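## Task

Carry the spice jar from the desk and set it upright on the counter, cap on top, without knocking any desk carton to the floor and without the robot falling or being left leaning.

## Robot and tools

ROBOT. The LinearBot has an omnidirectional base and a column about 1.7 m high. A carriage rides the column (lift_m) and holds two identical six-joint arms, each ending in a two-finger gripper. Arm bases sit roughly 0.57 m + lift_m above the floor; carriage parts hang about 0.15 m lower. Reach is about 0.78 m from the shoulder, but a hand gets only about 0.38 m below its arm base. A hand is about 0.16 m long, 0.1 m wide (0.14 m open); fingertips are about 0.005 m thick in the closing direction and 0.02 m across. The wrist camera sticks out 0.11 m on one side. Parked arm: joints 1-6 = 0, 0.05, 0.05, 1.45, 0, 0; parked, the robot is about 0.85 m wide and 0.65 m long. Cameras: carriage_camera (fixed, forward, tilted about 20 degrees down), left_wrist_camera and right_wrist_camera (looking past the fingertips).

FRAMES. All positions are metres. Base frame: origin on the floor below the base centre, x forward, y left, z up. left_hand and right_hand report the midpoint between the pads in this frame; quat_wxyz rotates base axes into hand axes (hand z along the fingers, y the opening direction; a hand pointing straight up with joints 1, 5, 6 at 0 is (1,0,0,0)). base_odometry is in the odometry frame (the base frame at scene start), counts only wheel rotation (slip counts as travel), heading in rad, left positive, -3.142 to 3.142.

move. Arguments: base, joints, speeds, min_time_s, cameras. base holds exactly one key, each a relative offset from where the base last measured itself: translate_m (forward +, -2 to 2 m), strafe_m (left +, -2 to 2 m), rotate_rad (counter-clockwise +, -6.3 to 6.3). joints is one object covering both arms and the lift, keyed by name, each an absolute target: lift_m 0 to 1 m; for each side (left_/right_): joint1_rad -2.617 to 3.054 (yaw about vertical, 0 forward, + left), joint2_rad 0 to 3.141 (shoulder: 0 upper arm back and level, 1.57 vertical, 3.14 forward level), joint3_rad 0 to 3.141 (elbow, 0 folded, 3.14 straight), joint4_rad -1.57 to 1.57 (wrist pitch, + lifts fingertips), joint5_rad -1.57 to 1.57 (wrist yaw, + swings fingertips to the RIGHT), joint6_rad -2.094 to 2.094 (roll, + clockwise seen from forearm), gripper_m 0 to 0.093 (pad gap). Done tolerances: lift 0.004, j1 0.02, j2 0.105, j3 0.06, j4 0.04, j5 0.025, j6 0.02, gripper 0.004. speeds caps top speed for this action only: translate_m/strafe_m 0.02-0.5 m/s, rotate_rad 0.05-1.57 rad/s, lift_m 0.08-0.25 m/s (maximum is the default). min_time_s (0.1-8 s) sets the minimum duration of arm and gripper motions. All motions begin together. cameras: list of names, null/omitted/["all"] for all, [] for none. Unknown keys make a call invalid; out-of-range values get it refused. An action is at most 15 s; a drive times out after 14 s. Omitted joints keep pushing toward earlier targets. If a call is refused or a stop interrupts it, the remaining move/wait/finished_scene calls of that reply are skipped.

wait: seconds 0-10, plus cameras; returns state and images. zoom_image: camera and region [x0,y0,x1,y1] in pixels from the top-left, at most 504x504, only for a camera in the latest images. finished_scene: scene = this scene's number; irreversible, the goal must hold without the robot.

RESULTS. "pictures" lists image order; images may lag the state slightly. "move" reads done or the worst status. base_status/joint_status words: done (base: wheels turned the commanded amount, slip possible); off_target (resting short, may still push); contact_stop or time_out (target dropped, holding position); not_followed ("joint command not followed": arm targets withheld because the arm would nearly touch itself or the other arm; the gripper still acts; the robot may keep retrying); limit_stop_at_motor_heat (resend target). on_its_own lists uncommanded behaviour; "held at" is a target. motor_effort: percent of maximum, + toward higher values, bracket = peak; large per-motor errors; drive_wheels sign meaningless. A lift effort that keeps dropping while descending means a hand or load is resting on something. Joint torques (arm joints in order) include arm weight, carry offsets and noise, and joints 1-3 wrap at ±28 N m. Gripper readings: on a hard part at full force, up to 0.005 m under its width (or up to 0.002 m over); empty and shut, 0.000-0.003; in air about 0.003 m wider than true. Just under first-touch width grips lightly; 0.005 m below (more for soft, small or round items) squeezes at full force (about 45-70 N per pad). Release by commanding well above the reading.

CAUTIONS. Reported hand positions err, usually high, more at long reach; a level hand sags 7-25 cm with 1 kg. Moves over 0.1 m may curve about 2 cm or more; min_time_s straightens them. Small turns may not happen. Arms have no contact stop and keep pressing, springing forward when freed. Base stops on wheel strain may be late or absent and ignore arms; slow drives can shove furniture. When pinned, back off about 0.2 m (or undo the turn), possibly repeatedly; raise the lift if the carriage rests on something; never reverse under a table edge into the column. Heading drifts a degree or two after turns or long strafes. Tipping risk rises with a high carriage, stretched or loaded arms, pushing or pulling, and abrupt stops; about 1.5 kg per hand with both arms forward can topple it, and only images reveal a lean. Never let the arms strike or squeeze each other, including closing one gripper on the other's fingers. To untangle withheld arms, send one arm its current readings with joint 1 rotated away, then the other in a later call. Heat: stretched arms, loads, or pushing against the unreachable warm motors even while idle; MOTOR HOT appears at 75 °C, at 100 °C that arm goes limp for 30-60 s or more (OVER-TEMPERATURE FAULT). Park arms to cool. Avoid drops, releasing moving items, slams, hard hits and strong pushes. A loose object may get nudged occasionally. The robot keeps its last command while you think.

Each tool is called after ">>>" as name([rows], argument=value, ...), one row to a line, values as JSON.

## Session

>>> move(joints={"lift_m": 0.9}, cameras=["carriage_camera"])

>>> move(base={"rotate_rad": 3.14}, cameras=["carriage_camera"])

>>> zoom_image(camera="carriage_camera", region=[80, 200, 424, 420])

Scene clock: 2.93 s.
Joint torques (N m): left_arm=[0.65 4.34 5.94 -0.22 -0.14 -0.05] | right_arm=[-0.03 4.36 7.05 -0.13 -0.01 -0.13]
move: done
base_odometry: x=+0.000 y=+0.000 heading=+0.000
base_status: not commanded
joint_positions: lift_m=+0.900 left_joint1_rad=-0.017 left_joint2_rad=+0.038 left_joint3_rad=+0.047 left_joint4_rad=+1.430 left_joint5_rad=+0.018 left_joint6_rad=-0.006 left_gripper_m=+0.09396 right_joint1_rad=-0.013 right_joint2_rad=+0.048 right_joint3_rad=+0.042 right_joint4_rad=+1.441 right_joint5_rad=+0.022 right_joint6_rad=-0.023 right_gripper_m=+0.09396
joint_status: all done
motor_effort: lift_m=+31(38) drive_wheels=-1(4)
left_hand: x=+0.2657 y=+0.3054 z=+1.8838 quat_wxyz=(+0.998, +0.009, +0.066, -0.012) (m; base frame)
right_hand: x=+0.2676 y=-0.3133 z=+1.8825 quat_wxyz=(+0.997, +0.011, +0.068, -0.019) (m; base frame)
pictures: carriage_camera
Images, in order (width x height): carriage_camera 504x504.

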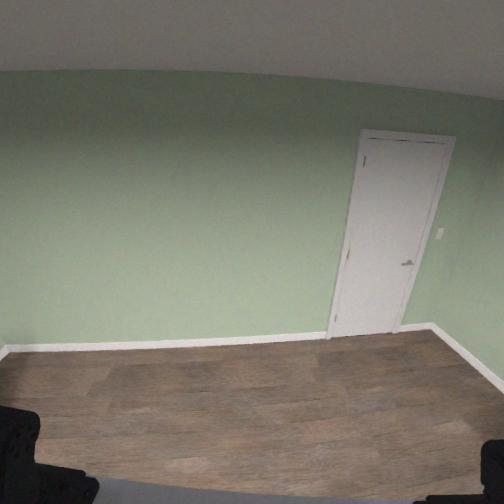

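Scene clock: 7.20 s.
Joint torques (N m): left_arm=[0.51 4.31 5.94 -0.19 -0.13 -0.05] | right_arm=[-0.05 4.41 6.99 -0.11 -0.01 -0.12]
move: done
base_odometry: x=+0.000 y=+0.000 heading=+3.139
base_status: done
joint_positions: lift_m=+0.900 left_joint1_rad=-0.017 left_joint2_rad=+0.038 left_joint3_rad=+0.047 left_joint4_rad=+1.428 left_joint5_rad=+0.018 left_joint6_rad=-0.006 left_gripper_m=+0.09398 right_joint1_rad=-0.013 right_joint2_rad=+0.048 right_joint3_rad=+0.042 right_joint4_rad=+1.438 right_joint5_rad=+0.022 right_joint6_rad=-0.023 right_gripper_m=+0.09398
joint_status: not commanded
motor_effort: lift_m=+31(31) drive_wheels=+6(19)
left_hand: x=+0.2661 y=+0.3054 z=+1.8837 quat_wxyz=(+0.998, +0.009, +0.067, -0.012) (m; base frame)
right_hand: x=+0.2684 y=-0.3133 z=+1.8824 quat_wxyz=(+0.997, +0.011, +0.069, -0.019) (m; base frame)
pictures: carriage_camera
Images, in order (width x height): carriage_camera 504x504.

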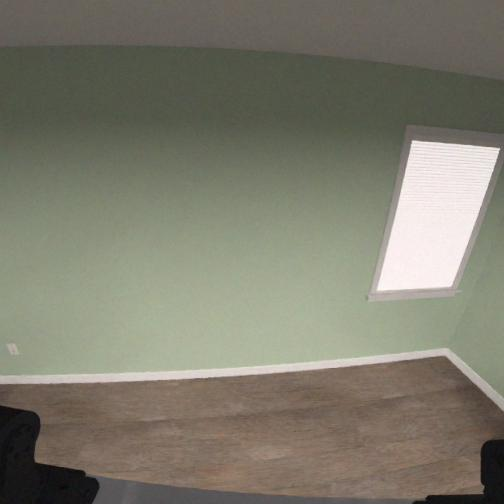

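Scaled by 1.465 from the camera's 504x504 image, which has a finer 720x720 frame.

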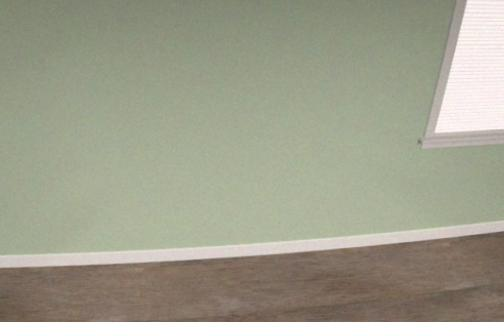

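>>> move(base={"rotate_rad": 1.57}, cameras=["carriage_camera"])

>>> zoom_image(camera="carriage_camera", region=[100, 200, 404, 420])

Scene clock: 17.37 s.
Joint torques (N m): left_arm=[0.61 4.33 5.87 -0.18 -0.13 -0.06] | right_arm=[-0.08 4.36 7.04 -0.09 -0.01 -0.11]
move: done
base_odometry: x=+0.000 y=+0.000 heading=-1.574
base_status: done
joint_positions: lift_m=+0.900 left_joint1_rad=-0.017 left_joint2_rad=+0.038 left_joint3_rad=+0.047 left_joint4_rad=+1.428 left_joint5_rad=+0.017 left_joint6_rad=-0.006 left_gripper_m=+0.09398 right_joint1_rad=-0.013 right_joint2_rad=+0.048 right_joint3_rad=+0.042 right_joint4_rad=+1.438 right_joint5_rad=+0.022 right_joint6_rad=-0.023 right_gripper_m=+0.09398
joint_status: not commanded
motor_effort: lift_m=+31(31) drive_wheels=+7(13)
left_hand: x=+0.2662 y=+0.3055 z=+1.8837 quat_wxyz=(+0.998, +0.009, +0.067, -0.012) (m; base frame)
right_hand: x=+0.2684 y=-0.3133 z=+1.8824 quat_wxyz=(+0.997, +0.011, +0.069, -0.019) (m; base frame)
pictures: carriage_camera
Images, in order (width x height): carriage_camera 504x504.

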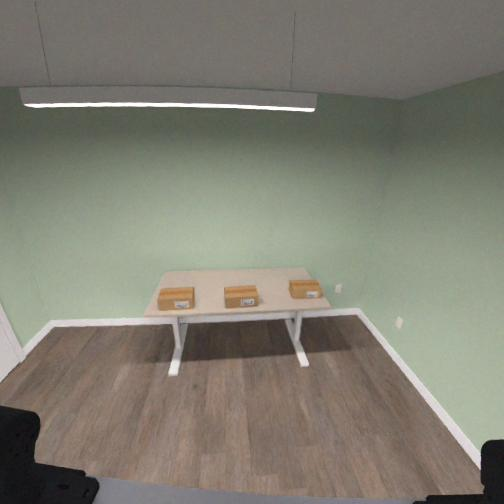

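Scaled by 1.658 from the camera's 504x504 image, which has a finer 720x720 frame.

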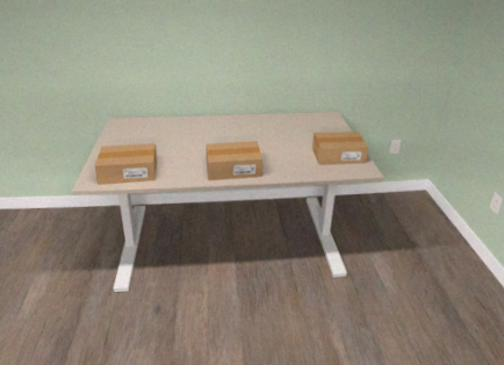

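>>> move(base={"rotate_rad": 0.08}, joints={"lift_m": 1.0}, cameras=[])

>>> move(base={"translate_m": 0.6}, cameras=["carriage_camera"])

>>> zoom_image(camera="carriage_camera", region=[80, 260, 424, 460])

Scene clock: 24.07 s.
Joint torques (N m): left_arm=[0.62 4.3 5.87 -0.18 -0.14 -0.04] | right_arm=[-0.01 4.4 7.04 -0.11 -0.01 -0.12]
move: done
base_odometry: x=+0.000 y=+0.000 heading=-1.495
base_status: done
joint_positions: lift_m=+0.997 left_joint1_rad=-0.017 left_joint2_rad=+0.038 left_joint3_rad=+0.047 left_joint4_rad=+1.428 left_joint5_rad=+0.017 left_joint6_rad=-0.006 left_gripper_m=+0.09398 right_joint1_rad=-0.013 right_joint2_rad=+0.048 right_joint3_rad=+0.042 right_joint4_rad=+1.438 right_joint5_rad=+0.022 right_joint6_rad=-0.023 right_gripper_m=+0.09398
joint_status: all done
joint sent to its limit — lift_m, upper limit.
motor_effort: lift_m=+31(38) drive_wheels=+7(13)
left_hand: x=+0.2662 y=+0.3055 z=+1.9808 quat_wxyz=(+0.998, +0.009, +0.067, -0.012) (m; base frame)
right_hand: x=+0.2684 y=-0.3133 z=+1.9795 quat_wxyz=(+0.997, +0.011, +0.069, -0.019) (m; base frame)
pictures: none
No camera images: "cameras" was empty.

Scene clock: 27.57 s.
Joint torques (N m): left_arm=[0.59 4.33 5.98 -0.15 -0.13 -0.05] | right_arm=[-0.03 4.37 7.1 -0.09 -0.01 -0.11]
move: done
base_odometry: x=+0.047 y=-0.598 heading=-1.494
base_status: done
joint_positions: lift_m=+0.997 left_joint1_rad=-0.017 left_joint2_rad=+0.038 left_joint3_rad=+0.047 left_joint4_rad=+1.427 left_joint5_rad=+0.017 left_joint6_rad=-0.006 left_gripper_m=+0.09398 right_joint1_rad=-0.013 right_joint2_rad=+0.048 right_joint3_rad=+0.042 right_joint4_rad=+1.437 right_joint5_rad=+0.022 right_joint6_rad=-0.023 right_gripper_m=+0.09398
joint_status: not commanded
motor_effort: lift_m=+31(31) drive_wheels=+8(21)
left_hand: x=+0.2664 y=+0.3055 z=+1.9808 quat_wxyz=(+0.998, +0.009, +0.067, -0.012) (m; base frame)
right_hand: x=+0.2687 y=-0.3133 z=+1.9795 quat_wxyz=(+0.997, +0.011, +0.070, -0.019) (m; base frame)
pictures: carriage_camera
Images, in order (width x height): carriage_camera 504x504.

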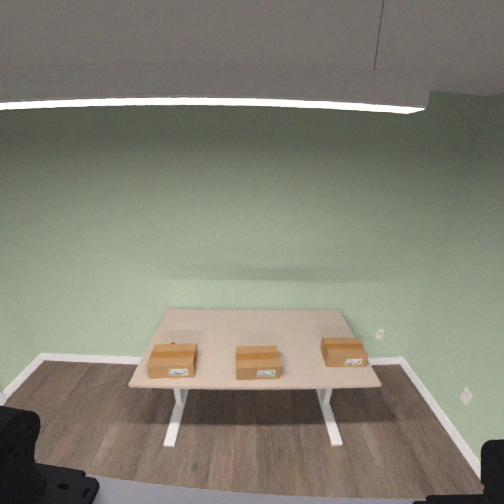

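Scaled by 1.465 from the camera's 504x504 image, which has a finer 720x720 frame.

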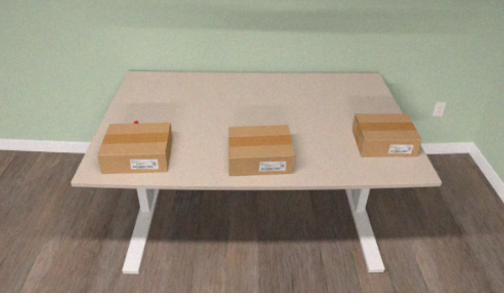

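>>> move(base={"strafe_m": 0.26}, joints={"lift_m": 0.78, "left_joint1_rad": 0.0, "left_joint2_rad": 2.93, "left_joint3_rad": 1.531, "left_joint4_rad": -0.169, "left_joint5_rad": 0.0, "left_joint6_rad": 0.0, "left_gripper_m": 0.093}, cameras=[])

>>> move(base={"translate_m": 0.72}, cameras=["carriage_camera", "left_wrist_camera"])

Scene clock: 44.47 s.
Joint torques (N m): left_arm=[0.77 -13.49 4.42 0.48 -0.17 0.01] | right_arm=[0.01 4.38 6.99 -0.08 0 -0.12]
move: done
base_odometry: x=+0.306 y=-0.579 heading=-1.494
base_status: done
joint_positions: lift_m=+0.780 left_joint1_rad=-0.002 left_joint2_rad=+2.921 left_joint3_rad=+1.518 left_joint4_rad=-0.154 left_joint5_rad=+0.006 left_joint6_rad=-0.006 left_gripper_m=+0.09310 right_joint1_rad=-0.013 right_joint2_rad=+0.048 right_joint3_rad=+0.042 right_joint4_rad=+1.437 right_joint5_rad=+0.022 right_joint6_rad=-0.023 right_gripper_m=+0.09398
joint_status: all done
motor_effort: lift_m=+27(27) drive_wheels=-6(10)
left_hand: x=+0.6137 y=+0.3072 z=+1.0286 quat_wxyz=(+0.007, -0.002, +1.000, -0.003) (m; base frame)
right_hand: x=+0.2686 y=-0.3133 z=+1.7628 quat_wxyz=(+0.997, +0.011, +0.070, -0.019) (m; base frame)
pictures: none
No camera images: "cameras" was empty.

Scene clock: 48.17 s.
Joint torques (N m): left_arm=[0.79 -13.45 4.16 0.53 -0.18 0.02] | right_arm=[0.01 4.36 7.04 -0.06 -0.01 -0.11]
move: done
base_odometry: x=+0.362 y=-1.296 heading=-1.493
base_status: done
joint_positions: lift_m=+0.780 left_joint1_rad=-0.002 left_joint2_rad=+2.921 left_joint3_rad=+1.520 left_joint4_rad=-0.162 left_joint5_rad=+0.006 left_joint6_rad=-0.006 left_gripper_m=+0.09310 right_joint1_rad=-0.013 right_joint2_rad=+0.048 right_joint3_rad=+0.042 right_joint4_rad=+1.436 right_joint5_rad=+0.022 right_joint6_rad=-0.023 right_gripper_m=+0.09398
joint_status: not commanded
motor_effort: lift_m=+27(27) drive_wheels=-9(15)
left_hand: x=+0.6131 y=+0.3071 z=+1.0289 quat_wxyz=(+0.004, -0.002, +1.000, -0.003) (m; base frame)
right_hand: x=+0.2688 y=-0.3133 z=+1.7627 quat_wxyz=(+0.997, +0.011, +0.070, -0.019) (m; base frame)
pictures: carriage_camera, left_wrist_camera
Images, in order (width x height): carriage_camera 504x504, left_wrist_camera 504x504.

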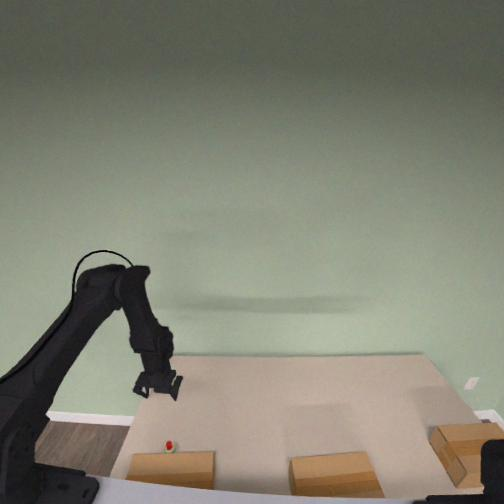

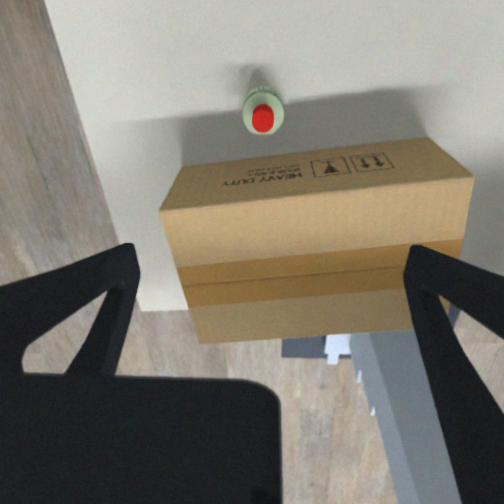

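>>> zoom_image(camera="left_wrist_camera", region=[214, 60, 314, 160])

>>> zoom_image(camera="carriage_camera", region=[129, 410, 209, 490])

Scaled by 5.040 from the camera's 504x504 image, which has a finer 720x720 frame.

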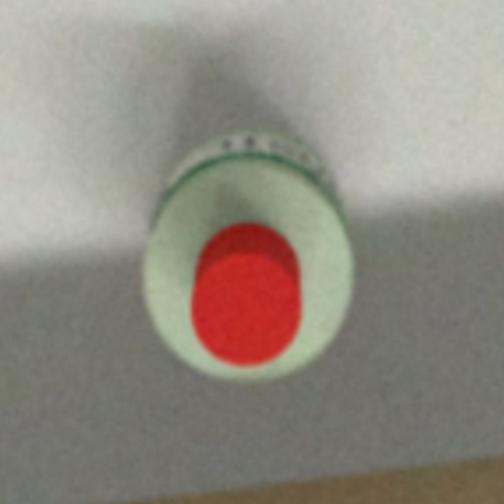

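Scaled by 6.300 from the camera's 504x504 image, which has a finer 720x720 frame.

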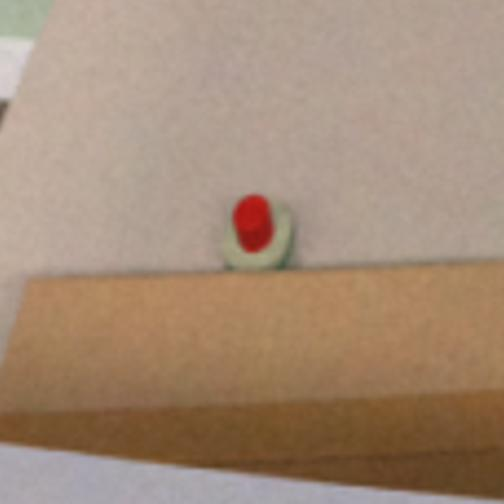

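>>> move(joints={"left_joint1_rad": 0.02, "left_joint2_rad": 2.864, "left_joint3_rad": 1.425, "left_joint4_rad": -0.11, "lift_m": 0.6}, cameras=["left_wrist_camera"])

Scene clock: 83.83 s.
Joint torques (N m): left_arm=[0.73 -17.29 1.98 0.63 -0.17 0.02] | right_arm=[0.01 4.34 7.08 -0.07 -0.02 -0.12]
move: done
base_odometry: x=+0.362 y=-1.296 heading=-1.493
base_status: not commanded
joint_positions: lift_m=+0.600 left_joint1_rad=+0.018 left_joint2_rad=+2.899 left_joint3_rad=+1.431 left_joint4_rad=-0.120 left_joint5_rad=+0.005 left_joint6_rad=-0.006 left_gripper_m=+0.09310 right_joint1_rad=-0.013 right_joint2_rad=+0.048 right_joint3_rad=+0.042 right_joint4_rad=+1.436 right_joint5_rad=+0.022 right_joint6_rad=-0.023 right_gripper_m=+0.09398
joint_status: all done
motor_effort: lift_m=+27(28) drive_wheels=-9(10)
left_hand: x=+0.5896 y=+0.3144 z=+0.8482 quat_wxyz=(-0.009, -0.012, +1.000, -0.003) (m; base frame)
right_hand: x=+0.2688 y=-0.3133 z=+1.5827 quat_wxyz=(+0.997, +0.011, +0.070, -0.019) (m; base frame)
pictures: left_wrist_camera
Images, in order (width x height): left_wrist_camera 504x504.

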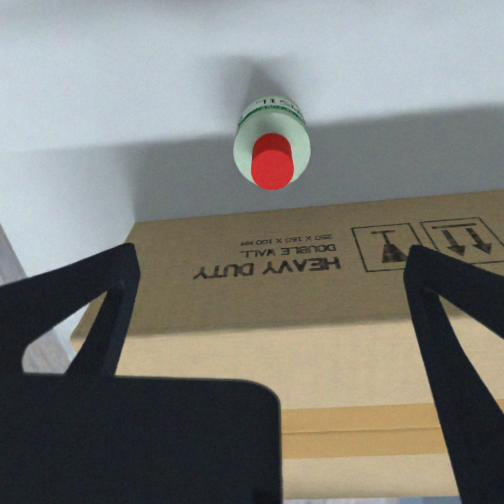

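>>> move(joints={"left_joint2_rad": 2.864, "left_joint3_rad": 1.479, "left_joint4_rad": -0.152, "lift_m": 0.4985}, speeds={"lift_m": 0.12}, cameras=["left_wrist_camera"])

Scene clock: 103.40 s.
Joint torques (N m): left_arm=[0.8 -16.51 4.03 0.49 -0.18 0.01] | right_arm=[0.03 4.31 7.09 -0.06 -0.01 -0.11]
move: done
base_odometry: x=+0.362 y=-1.296 heading=-1.493
base_status: not commanded
joint_positions: lift_m=+0.499 left_joint1_rad=+0.018 left_joint2_rad=+2.890 left_joint3_rad=+1.469 left_joint4_rad=-0.143 left_joint5_rad=+0.005 left_joint6_rad=-0.006 left_gripper_m=+0.09310 right_joint1_rad=-0.013 right_joint2_rad=+0.048 right_joint3_rad=+0.042 right_joint4_rad=+1.436 right_joint5_rad=+0.022 right_joint6_rad=-0.023 right_gripper_m=+0.09398
joint_status: all done
motor_effort: lift_m=+28(29) drive_wheels=+5(8)
left_hand: x=+0.6057 y=+0.3147 z=+0.7531 quat_wxyz=(+0.003, -0.012, +1.000, -0.003) (m; base frame)
right_hand: x=+0.2688 y=-0.3133 z=+1.4811 quat_wxyz=(+0.997, +0.011, +0.070, -0.019) (m; base frame)
pictures: left_wrist_camera
Images, in order (width x height): left_wrist_camera 504x504.

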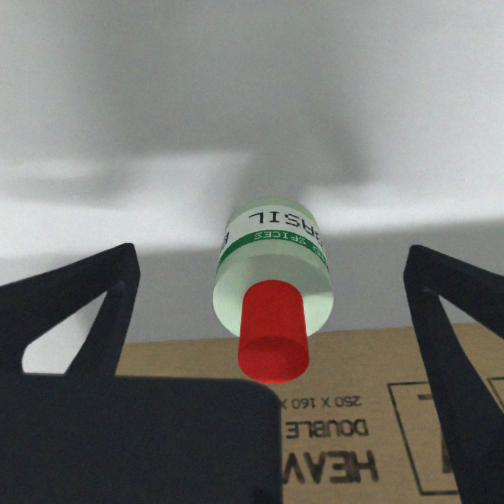

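>>> move(joints={"left_gripper_m": 0.026}, min_time_s=1.2, cameras=["left_wrist_camera"])

Scene clock: 111.20 s.
Joint torques (N m): left_arm=[0.76 -16.66 3.99 0.49 -0.18 0.02] | right_arm=[-0.01 4.34 7.05 -0.07 -0.01 -0.11]
move: off_target
base_odometry: x=+0.362 y=-1.296 heading=-1.493
base_status: not commanded
joint_positions: lift_m=+0.499 left_joint1_rad=+0.018 left_joint2_rad=+2.890 left_joint3_rad=+1.469 left_joint4_rad=-0.143 left_joint5_rad=+0.005 left_joint6_rad=-0.006 left_gripper_m=+0.03623 right_joint1_rad=-0.013 right_joint2_rad=+0.048 right_joint3_rad=+0.042 right_joint4_rad=+1.436 right_joint5_rad=+0.022 right_joint6_rad=-0.023 right_gripper_m=+0.09398
joint_status: left_gripper_m off_target (ended at +0.03626, target +0.02600)
motor_effort: lift_m=+28(28) drive_wheels=+6(6)
left_hand: x=+0.6057 y=+0.3147 z=+0.7531 quat_wxyz=(+0.003, -0.012, +1.000, -0.003) (m; base frame)
right_hand: x=+0.2688 y=-0.3133 z=+1.4811 quat_wxyz=(+0.997, +0.011, +0.070, -0.019) (m; base frame)
pictures: left_wrist_camera
Images, in order (width x height): left_wrist_camera 504x504.

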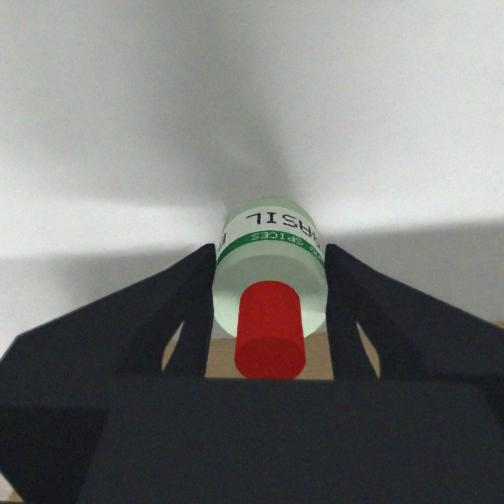

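>>> move(joints={"lift_m": 0.68}, speeds={"lift_m": 0.2}, cameras=["left_wrist_camera"])

>>> move(base={"translate_m": -0.6}, joints={"lift_m": 0.8}, cameras=[])

>>> move(base={"rotate_rad": 3.06}, cameras=["carriage_camera"])

Scene clock: 120.67 s.
Joint torques (N m): left_arm=[0.8 -16.05 4 0.53 -0.18 0.01] | right_arm=[0.06 4.36 7.04 -0.07 -0.01 -0.11]
move: done
base_odometry: x=+0.362 y=-1.296 heading=-1.493
base_status: not commanded
joint_positions: lift_m=+0.680 left_joint1_rad=+0.018 left_joint2_rad=+2.885 left_joint3_rad=+1.469 left_joint4_rad=-0.149 left_joint5_rad=+0.005 left_joint6_rad=-0.006 left_gripper_m=+0.03623 right_joint1_rad=-0.013 right_joint2_rad=+0.048 right_joint3_rad=+0.042 right_joint4_rad=+1.436 right_joint5_rad=+0.022 right_joint6_rad=-0.023 right_gripper_m=+0.09398
joint_status: all done
motor_effort: lift_m=+31(38) drive_wheels=-5(10)
left_hand: x=+0.6069 y=+0.3147 z=+0.9363 quat_wxyz=(+0.003, -0.012, +1.000, -0.003) (m; base frame)
right_hand: x=+0.2688 y=-0.3133 z=+1.6624 quat_wxyz=(+0.997, +0.011, +0.070, -0.019) (m; base frame)
pictures: left_wrist_camera
Images, in order (width x height): left_wrist_camera 504x504.

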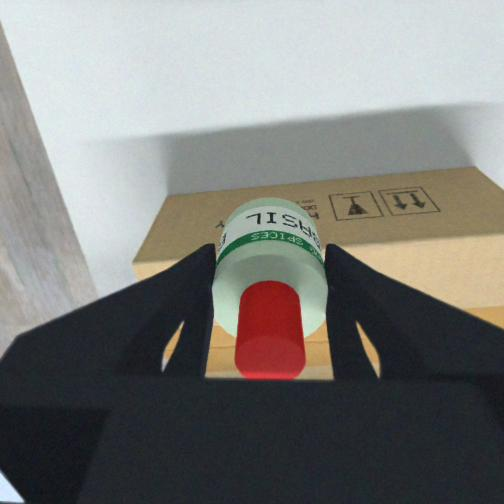

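Scene clock: 124.07 s.
Joint torques (N m): left_arm=[0.7 -15.97 4 0.57 -0.16 0.02] | right_arm=[0.02 4.4 7.01 -0.08 -0.02 -0.11]
move: done
base_odometry: x=+0.316 y=-0.698 heading=-1.493
base_status: done
joint_positions: lift_m=+0.800 left_joint1_rad=+0.018 left_joint2_rad=+2.882 left_joint3_rad=+1.470 left_joint4_rad=-0.150 left_joint5_rad=+0.005 left_joint6_rad=-0.006 left_gripper_m=+0.03623 right_joint1_rad=-0.013 right_joint2_rad=+0.048 right_joint3_rad=+0.042 right_joint4_rad=+1.437 right_joint5_rad=+0.022 right_joint6_rad=-0.023 right_gripper_m=+0.09398
joint_status: all done
motor_effort: lift_m=+30(38) drive_wheels=-2(15)
left_hand: x=+0.6083 y=+0.3150 z=+1.0574 quat_wxyz=(+0.005, -0.012, +1.000, -0.002) (m; base frame)
right_hand: x=+0.2687 y=-0.3133 z=+1.7824 quat_wxyz=(+0.997, +0.011, +0.070, -0.019) (m; base frame)
pictures: none
No camera images: "cameras" was empty.

Scene clock: 128.30 s.
Joint torques (N m): left_arm=[0.4 -16.06 2.89 0.55 -0.07 0.02] | right_arm=[0.02 4.37 7.01 -0.06 0 -0.12]
move: done
base_odometry: x=+0.316 y=-0.698 heading=+1.566
base_status: done
joint_positions: lift_m=+0.800 left_joint1_rad=+0.023 left_joint2_rad=+2.882 left_joint3_rad=+1.481 left_joint4_rad=-0.144 left_joint5_rad=+0.000 left_joint6_rad=-0.006 left_gripper_m=+0.03624 right_joint1_rad=-0.013 right_joint2_rad=+0.048 right_joint3_rad=+0.042 right_joint4_rad=+1.435 right_joint5_rad=+0.022 right_joint6_rad=-0.023 right_gripper_m=+0.09400
joint_status: not commanded
motor_effort: lift_m=+30(31) drive_wheels=+5(19)
left_hand: x=+0.6145 y=+0.3178 z=+1.0585 quat_wxyz=(+0.013, -0.014, +1.000, +0.000) (m; base frame)
right_hand: x=+0.2691 y=-0.3133 z=+1.7824 quat_wxyz=(+0.997, +0.011, +0.071, -0.019) (m; base frame)
pictures: carriage_camera
Images, in order (width x height): carriage_camera 504x504.

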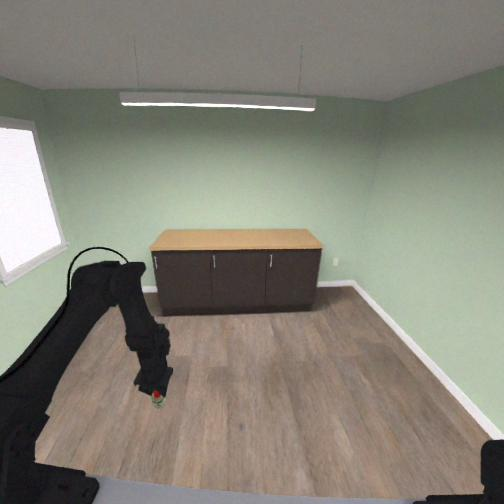

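>>> move(base={"translate_m": 1.5}, cameras=["carriage_camera"])

Scene clock: 140.67 s.
Joint torques (N m): left_arm=[0.43 -16.05 2.89 0.59 -0.11 0.01] | right_arm=[0.02 4.36 7.01 -0.07 0 -0.13]
move: done
base_odometry: x=+0.320 y=+0.802 heading=+1.568
base_status: done
joint_positions: lift_m=+0.800 left_joint1_rad=+0.023 left_joint2_rad=+2.882 left_joint3_rad=+1.481 left_joint4_rad=-0.147 left_joint5_rad=+0.000 left_joint6_rad=-0.006 left_gripper_m=+0.03624 right_joint1_rad=-0.013 right_joint2_rad=+0.048 right_joint3_rad=+0.042 right_joint4_rad=+1.436 right_joint5_rad=+0.022 right_joint6_rad=-0.023 right_gripper_m=+0.09400
joint_status: not commanded
motor_effort: lift_m=+30(31) drive_wheels=-12(23)
left_hand: x=+0.6137 y=+0.3178 z=+1.0585 quat_wxyz=(+0.011, -0.014, +1.000, +0.000) (m; base frame)
right_hand: x=+0.2688 y=-0.3133 z=+1.7824 quat_wxyz=(+0.997, +0.011, +0.070, -0.019) (m; base frame)
pictures: carriage_camera
Images, in order (width x height): carriage_camera 504x504.

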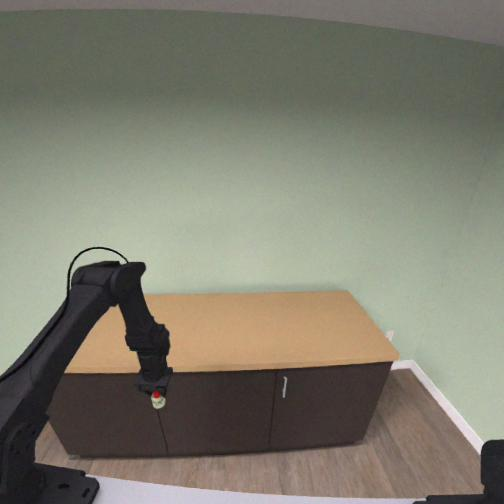

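>>> move(base={"translate_m": 0.45}, joints={"left_joint4_rad": -0.172}, speeds={"translate_m": 0.3}, cameras=["carriage_camera"])

>>> move(joints={"lift_m": 0.705}, speeds={"lift_m": 0.12}, cameras=["carriage_camera", "left_wrist_camera"])

Scene clock: 156.57 s.
Joint torques (N m): left_arm=[0.42 -16.06 2.93 0.5 -0.11 0.02] | right_arm=[0.03 4.33 7.01 -0.07 -0.02 -0.12]
move: done
base_odometry: x=+0.320 y=+1.252 heading=+1.569
base_status: done
joint_positions: lift_m=+0.800 left_joint1_rad=+0.022 left_joint2_rad=+2.882 left_joint3_rad=+1.481 left_joint4_rad=-0.165 left_joint5_rad=+0.000 left_joint6_rad=-0.006 left_gripper_m=+0.03624 right_joint1_rad=-0.013 right_joint2_rad=+0.048 right_joint3_rad=+0.042 right_joint4_rad=+1.437 right_joint5_rad=+0.022 right_joint6_rad=-0.023 right_gripper_m=+0.09400
joint_status: all done
motor_effort: lift_m=+30(31) drive_wheels=-9(20)
left_hand: x=+0.6095 y=+0.3174 z=+1.0584 quat_wxyz=(+0.002, -0.014, +1.000, +0.000) (m; base frame)
right_hand: x=+0.2687 y=-0.3133 z=+1.7824 quat_wxyz=(+0.997, +0.011, +0.070, -0.019) (m; base frame)
pictures: carriage_camera
Images, in order (width x height): carriage_camera 504x504.

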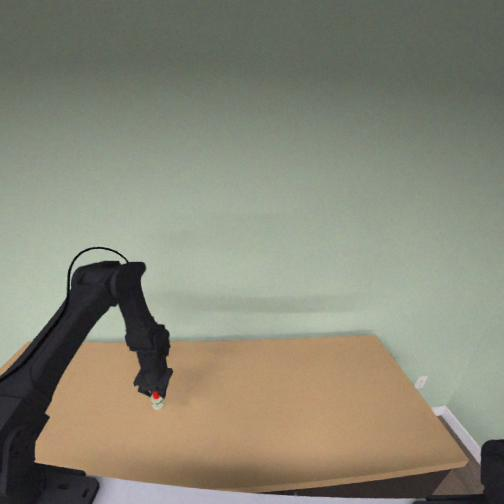

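Scene clock: 157.77 s.
Joint torques (N m): left_arm=[0.49 -15.8 2.89 0.52 -0.11 0.02] | right_arm=[0.02 4.44 7.04 -0.08 -0.01 -0.12]
move: done
base_odometry: x=+0.320 y=+1.252 heading=+1.569
base_status: not commanded
joint_positions: lift_m=+0.705 left_joint1_rad=+0.022 left_joint2_rad=+2.880 left_joint3_rad=+1.481 left_joint4_rad=-0.168 left_joint5_rad=+0.000 left_joint6_rad=-0.006 left_gripper_m=+0.03624 right_joint1_rad=-0.013 right_joint2_rad=+0.048 right_joint3_rad=+0.042 right_joint4_rad=+1.437 right_joint5_rad=+0.022 right_joint6_rad=-0.023 right_gripper_m=+0.09400
joint_status: all done
motor_effort: lift_m=+28(29) drive_wheels=+6(11)
left_hand: x=+0.6093 y=+0.3174 z=+0.9642 quat_wxyz=(+0.002, -0.014, +1.000, +0.000) (m; base frame)
right_hand: x=+0.2687 y=-0.3133 z=+1.6877 quat_wxyz=(+0.997, +0.011, +0.070, -0.019) (m; base frame)
pictures: carriage_camera, left_wrist_camera
Images, in order (width x height): carriage_camera 504x504, left_wrist_camera 504x504.

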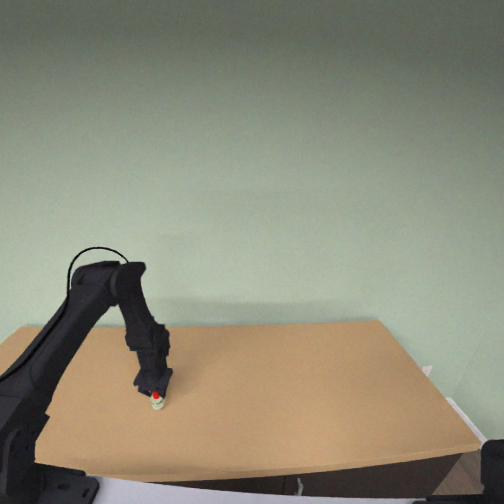

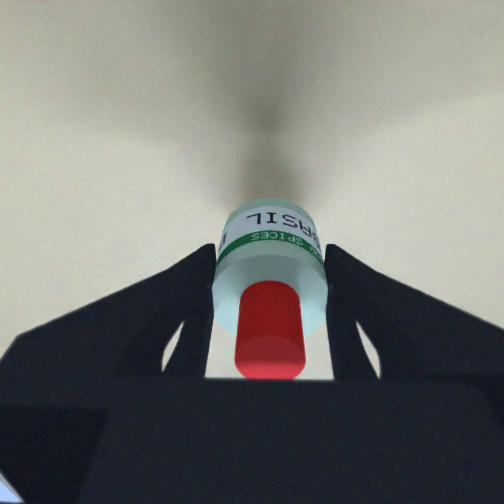

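>>> move(joints={"lift_m": 0.69}, speeds={"lift_m": 0.08}, cameras=[])

>>> move(joints={"lift_m": 0.684}, speeds={"lift_m": 0.08}, cameras=["left_wrist_camera"])

Scene clock: 162.23 s.
Joint torques (N m): left_arm=[0.49 -15.82 2.88 0.59 -0.11 0.03] | right_arm=[-0.02 4.36 7.02 -0.07 -0.01 -0.11]
move: done
base_odometry: x=+0.320 y=+1.252 heading=+1.569
base_status: not commanded
joint_positions: lift_m=+0.690 left_joint1_rad=+0.022 left_joint2_rad=+2.880 left_joint3_rad=+1.481 left_joint4_rad=-0.170 left_joint5_rad=+0.000 left_joint6_rad=-0.006 left_gripper_m=+0.03624 right_joint1_rad=-0.013 right_joint2_rad=+0.048 right_joint3_rad=+0.042 right_joint4_rad=+1.437 right_joint5_rad=+0.022 right_joint6_rad=-0.023 right_gripper_m=+0.09400
joint_status: all done
motor_effort: lift_m=+27(28) drive_wheels=+6(11)
left_hand: x=+0.6089 y=+0.3173 z=+0.9494 quat_wxyz=(+0.001, -0.014, +1.000, +0.000) (m; base frame)
right_hand: x=+0.2687 y=-0.3133 z=+1.6727 quat_wxyz=(+0.997, +0.011, +0.070, -0.019) (m; base frame)
pictures: none
No camera images: "cameras" was empty.

Scene clock: 162.73 s.
Joint torques (N m): left_arm=[0.46 -15.76 2.95 0.53 -0.11 0.02] | right_arm=[-0.01 4.37 6.99 -0.08 -0.02 -0.13]
move: done
base_odometry: x=+0.320 y=+1.252 heading=+1.569
base_status: not commanded
joint_positions: lift_m=+0.684 left_joint1_rad=+0.022 left_joint2_rad=+2.879 left_joint3_rad=+1.481 left_joint4_rad=-0.170 left_joint5_rad=+0.000 left_joint6_rad=-0.006 left_gripper_m=+0.03624 right_joint1_rad=-0.013 right_joint2_rad=+0.048 right_joint3_rad=+0.042 right_joint4_rad=+1.437 right_joint5_rad=+0.022 right_joint6_rad=-0.023 right_gripper_m=+0.09400
joint_status: all done
motor_effort: lift_m=+27(28) drive_wheels=-11(11)
left_hand: x=+0.6092 y=+0.3174 z=+0.9437 quat_wxyz=(+0.001, -0.014, +1.000, +0.000) (m; base frame)
right_hand: x=+0.2687 y=-0.3133 z=+1.6667 quat_wxyz=(+0.997, +0.011, +0.070, -0.019) (m; base frame)
pictures: left_wrist_camera
Images, in order (width x height): left_wrist_camera 504x504.

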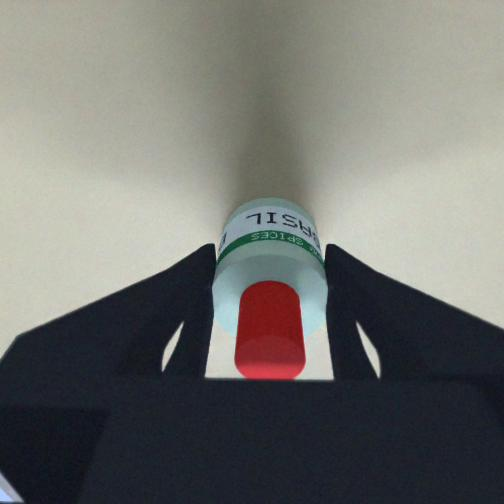

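>>> move(joints={"lift_m": 0.68}, speeds={"lift_m": 0.08}, cameras=[])

>>> wait(seconds=0.3, cameras=[])

Scene clock: 165.67 s.
Joint torques (N m): left_arm=[0.43 -14.99 2.96 0.71 -0.12 0.03] | right_arm=[-0.01 4.42 7.01 -0.08 -0.01 -0.12]
move: done
base_odometry: x=+0.320 y=+1.252 heading=+1.569
base_status: not commanded
joint_positions: lift_m=+0.680 left_joint1_rad=+0.022 left_joint2_rad=+2.871 left_joint3_rad=+1.481 left_joint4_rad=-0.182 left_joint5_rad=+0.000 left_joint6_rad=-0.006 left_gripper_m=+0.03624 right_joint1_rad=-0.013 right_joint2_rad=+0.048 right_joint3_rad=+0.041 right_joint4_rad=+1.437 right_joint5_rad=+0.022 right_joint6_rad=-0.023 right_gripper_m=+0.09400
joint_status: all done
motor_effort: lift_m=+26(26) drive_wheels=+7(8)
left_hand: x=+0.6098 y=+0.3174 z=+0.9428 quat_wxyz=(-0.001, -0.014, +1.000, +0.000) (m; base frame)
right_hand: x=+0.2688 y=-0.3133 z=+1.6627 quat_wxyz=(+0.997, +0.011, +0.070, -0.019) (m; base frame)
pictures: none
No camera images: "cameras" was empty.

Scene clock: 165.97 s.
Joint torques (N m): left_arm=[0.43 -14.97 2.93 0.69 -0.11 0.01] | right_arm=[0.02 4.37 7.06 -0.09 -0.02 -0.13]
base_odometry: x=+0.320 y=+1.252 heading=+1.569
base_status: not commanded
joint_positions: lift_m=+0.680 left_joint1_rad=+0.022 left_joint2_rad=+2.871 left_joint3_rad=+1.481 left_joint4_rad=-0.182 left_joint5_rad=+0.000 left_joint6_rad=-0.006 left_gripper_m=+0.03624 right_joint1_rad=-0.013 right_joint2_rad=+0.048 right_joint3_rad=+0.041 right_joint4_rad=+1.437 right_joint5_rad=+0.022 right_joint6_rad=-0.023 right_gripper_m=+0.09400
joint_status: all done
motor_effort: lift_m=+26(26) drive_wheels=+5(8)
left_hand: x=+0.6098 y=+0.3174 z=+0.9428 quat_wxyz=(-0.001, -0.014, +1.000, +0.000) (m; base frame)
right_hand: x=+0.2688 y=-0.3133 z=+1.6627 quat_wxyz=(+0.997, +0.011, +0.070, -0.019) (m; base frame)
wait: 0.30 s; at rest by 0.27 s
pictures: none
No camera images: "cameras" was empty.

>>> move(joints={"left_gripper_m": 0.09}, min_time_s=1.2, cameras=[])

>>> move(joints={"lift_m": 0.82}, speeds={"lift_m": 0.15}, cameras=["left_wrist_camera", "carriage_camera"])

Scene clock: 171.80 s.
Joint torques (N m): left_arm=[0.46 -14.97 2.92 0.67 -0.11 0] | right_arm=[-0.01 4.37 7.04 -0.08 -0.02 -0.12]
move: done
base_odometry: x=+0.320 y=+1.252 heading=+1.569
base_status: not commanded
joint_positions: lift_m=+0.680 left_joint1_rad=+0.022 left_joint2_rad=+2.871 left_joint3_rad=+1.481 left_joint4_rad=-0.180 left_joint5_rad=+0.000 left_joint6_rad=-0.006 left_gripper_m=+0.08993 right_joint1_rad=-0.013 right_joint2_rad=+0.048 right_joint3_rad=+0.041 right_joint4_rad=+1.437 right_joint5_rad=+0.022 right_joint6_rad=-0.023 right_gripper_m=+0.09400
joint_status: all done
motor_effort: lift_m=+26(26) drive_wheels=+7(8)
left_hand: x=+0.6103 y=+0.3174 z=+0.9428 quat_wxyz=(+0.000, -0.014, +1.000, +0.000) (m; base frame)
right_hand: x=+0.2688 y=-0.3133 z=+1.6627 quat_wxyz=(+0.997, +0.011, +0.070, -0.019) (m; base frame)
pictures: none
No camera images: "cameras" was empty.

Scene clock: 173.17 s.
Joint torques (N m): left_arm=[0.44 -14.93 3.02 0.63 -0.11 0.01] | right_arm=[0.02 4.38 7.08 -0.08 -0.01 -0.11]
move: done
base_odometry: x=+0.320 y=+1.252 heading=+1.569
base_status: not commanded
joint_positions: lift_m=+0.820 left_joint1_rad=+0.022 left_joint2_rad=+2.871 left_joint3_rad=+1.481 left_joint4_rad=-0.176 left_joint5_rad=+0.000 left_joint6_rad=-0.006 left_gripper_m=+0.08993 right_joint1_rad=-0.013 right_joint2_rad=+0.048 right_joint3_rad=+0.041 right_joint4_rad=+1.437 right_joint5_rad=+0.022 right_joint6_rad=-0.023 right_gripper_m=+0.09400
joint_status: all done
motor_effort: lift_m=+31(37) drive_wheels=+6(10)
left_hand: x=+0.6111 y=+0.3174 z=+1.0823 quat_wxyz=(+0.002, -0.014, +1.000, +0.000) (m; base frame)
right_hand: x=+0.2688 y=-0.3133 z=+1.8023 quat_wxyz=(+0.997, +0.011, +0.070, -0.019) (m; base frame)
pictures: carriage_camera, left_wrist_camera
Images, in order (width x height): carriage_camera 504x504, left_wrist_camera 504x504.

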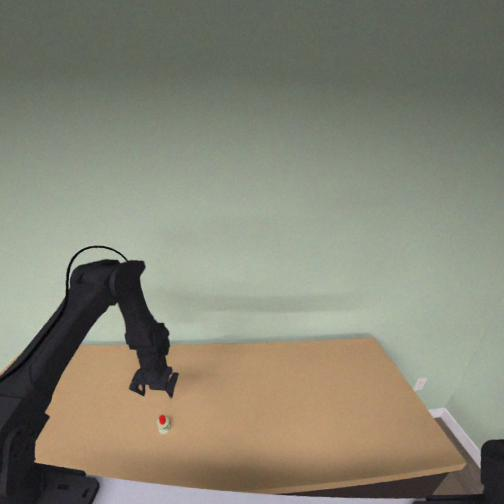

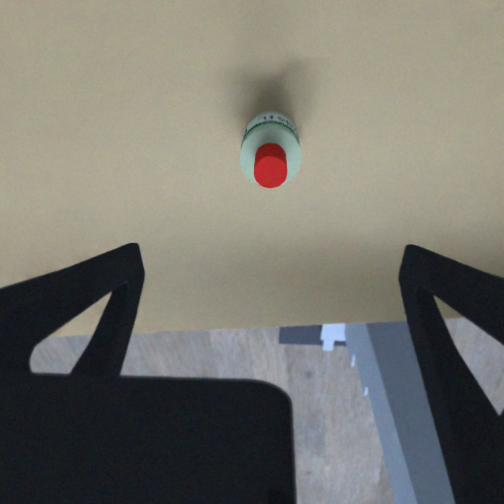

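The jar is standing upright on the counter.

>>> finished_scene(scene=3)

The scene is finished: the task was done.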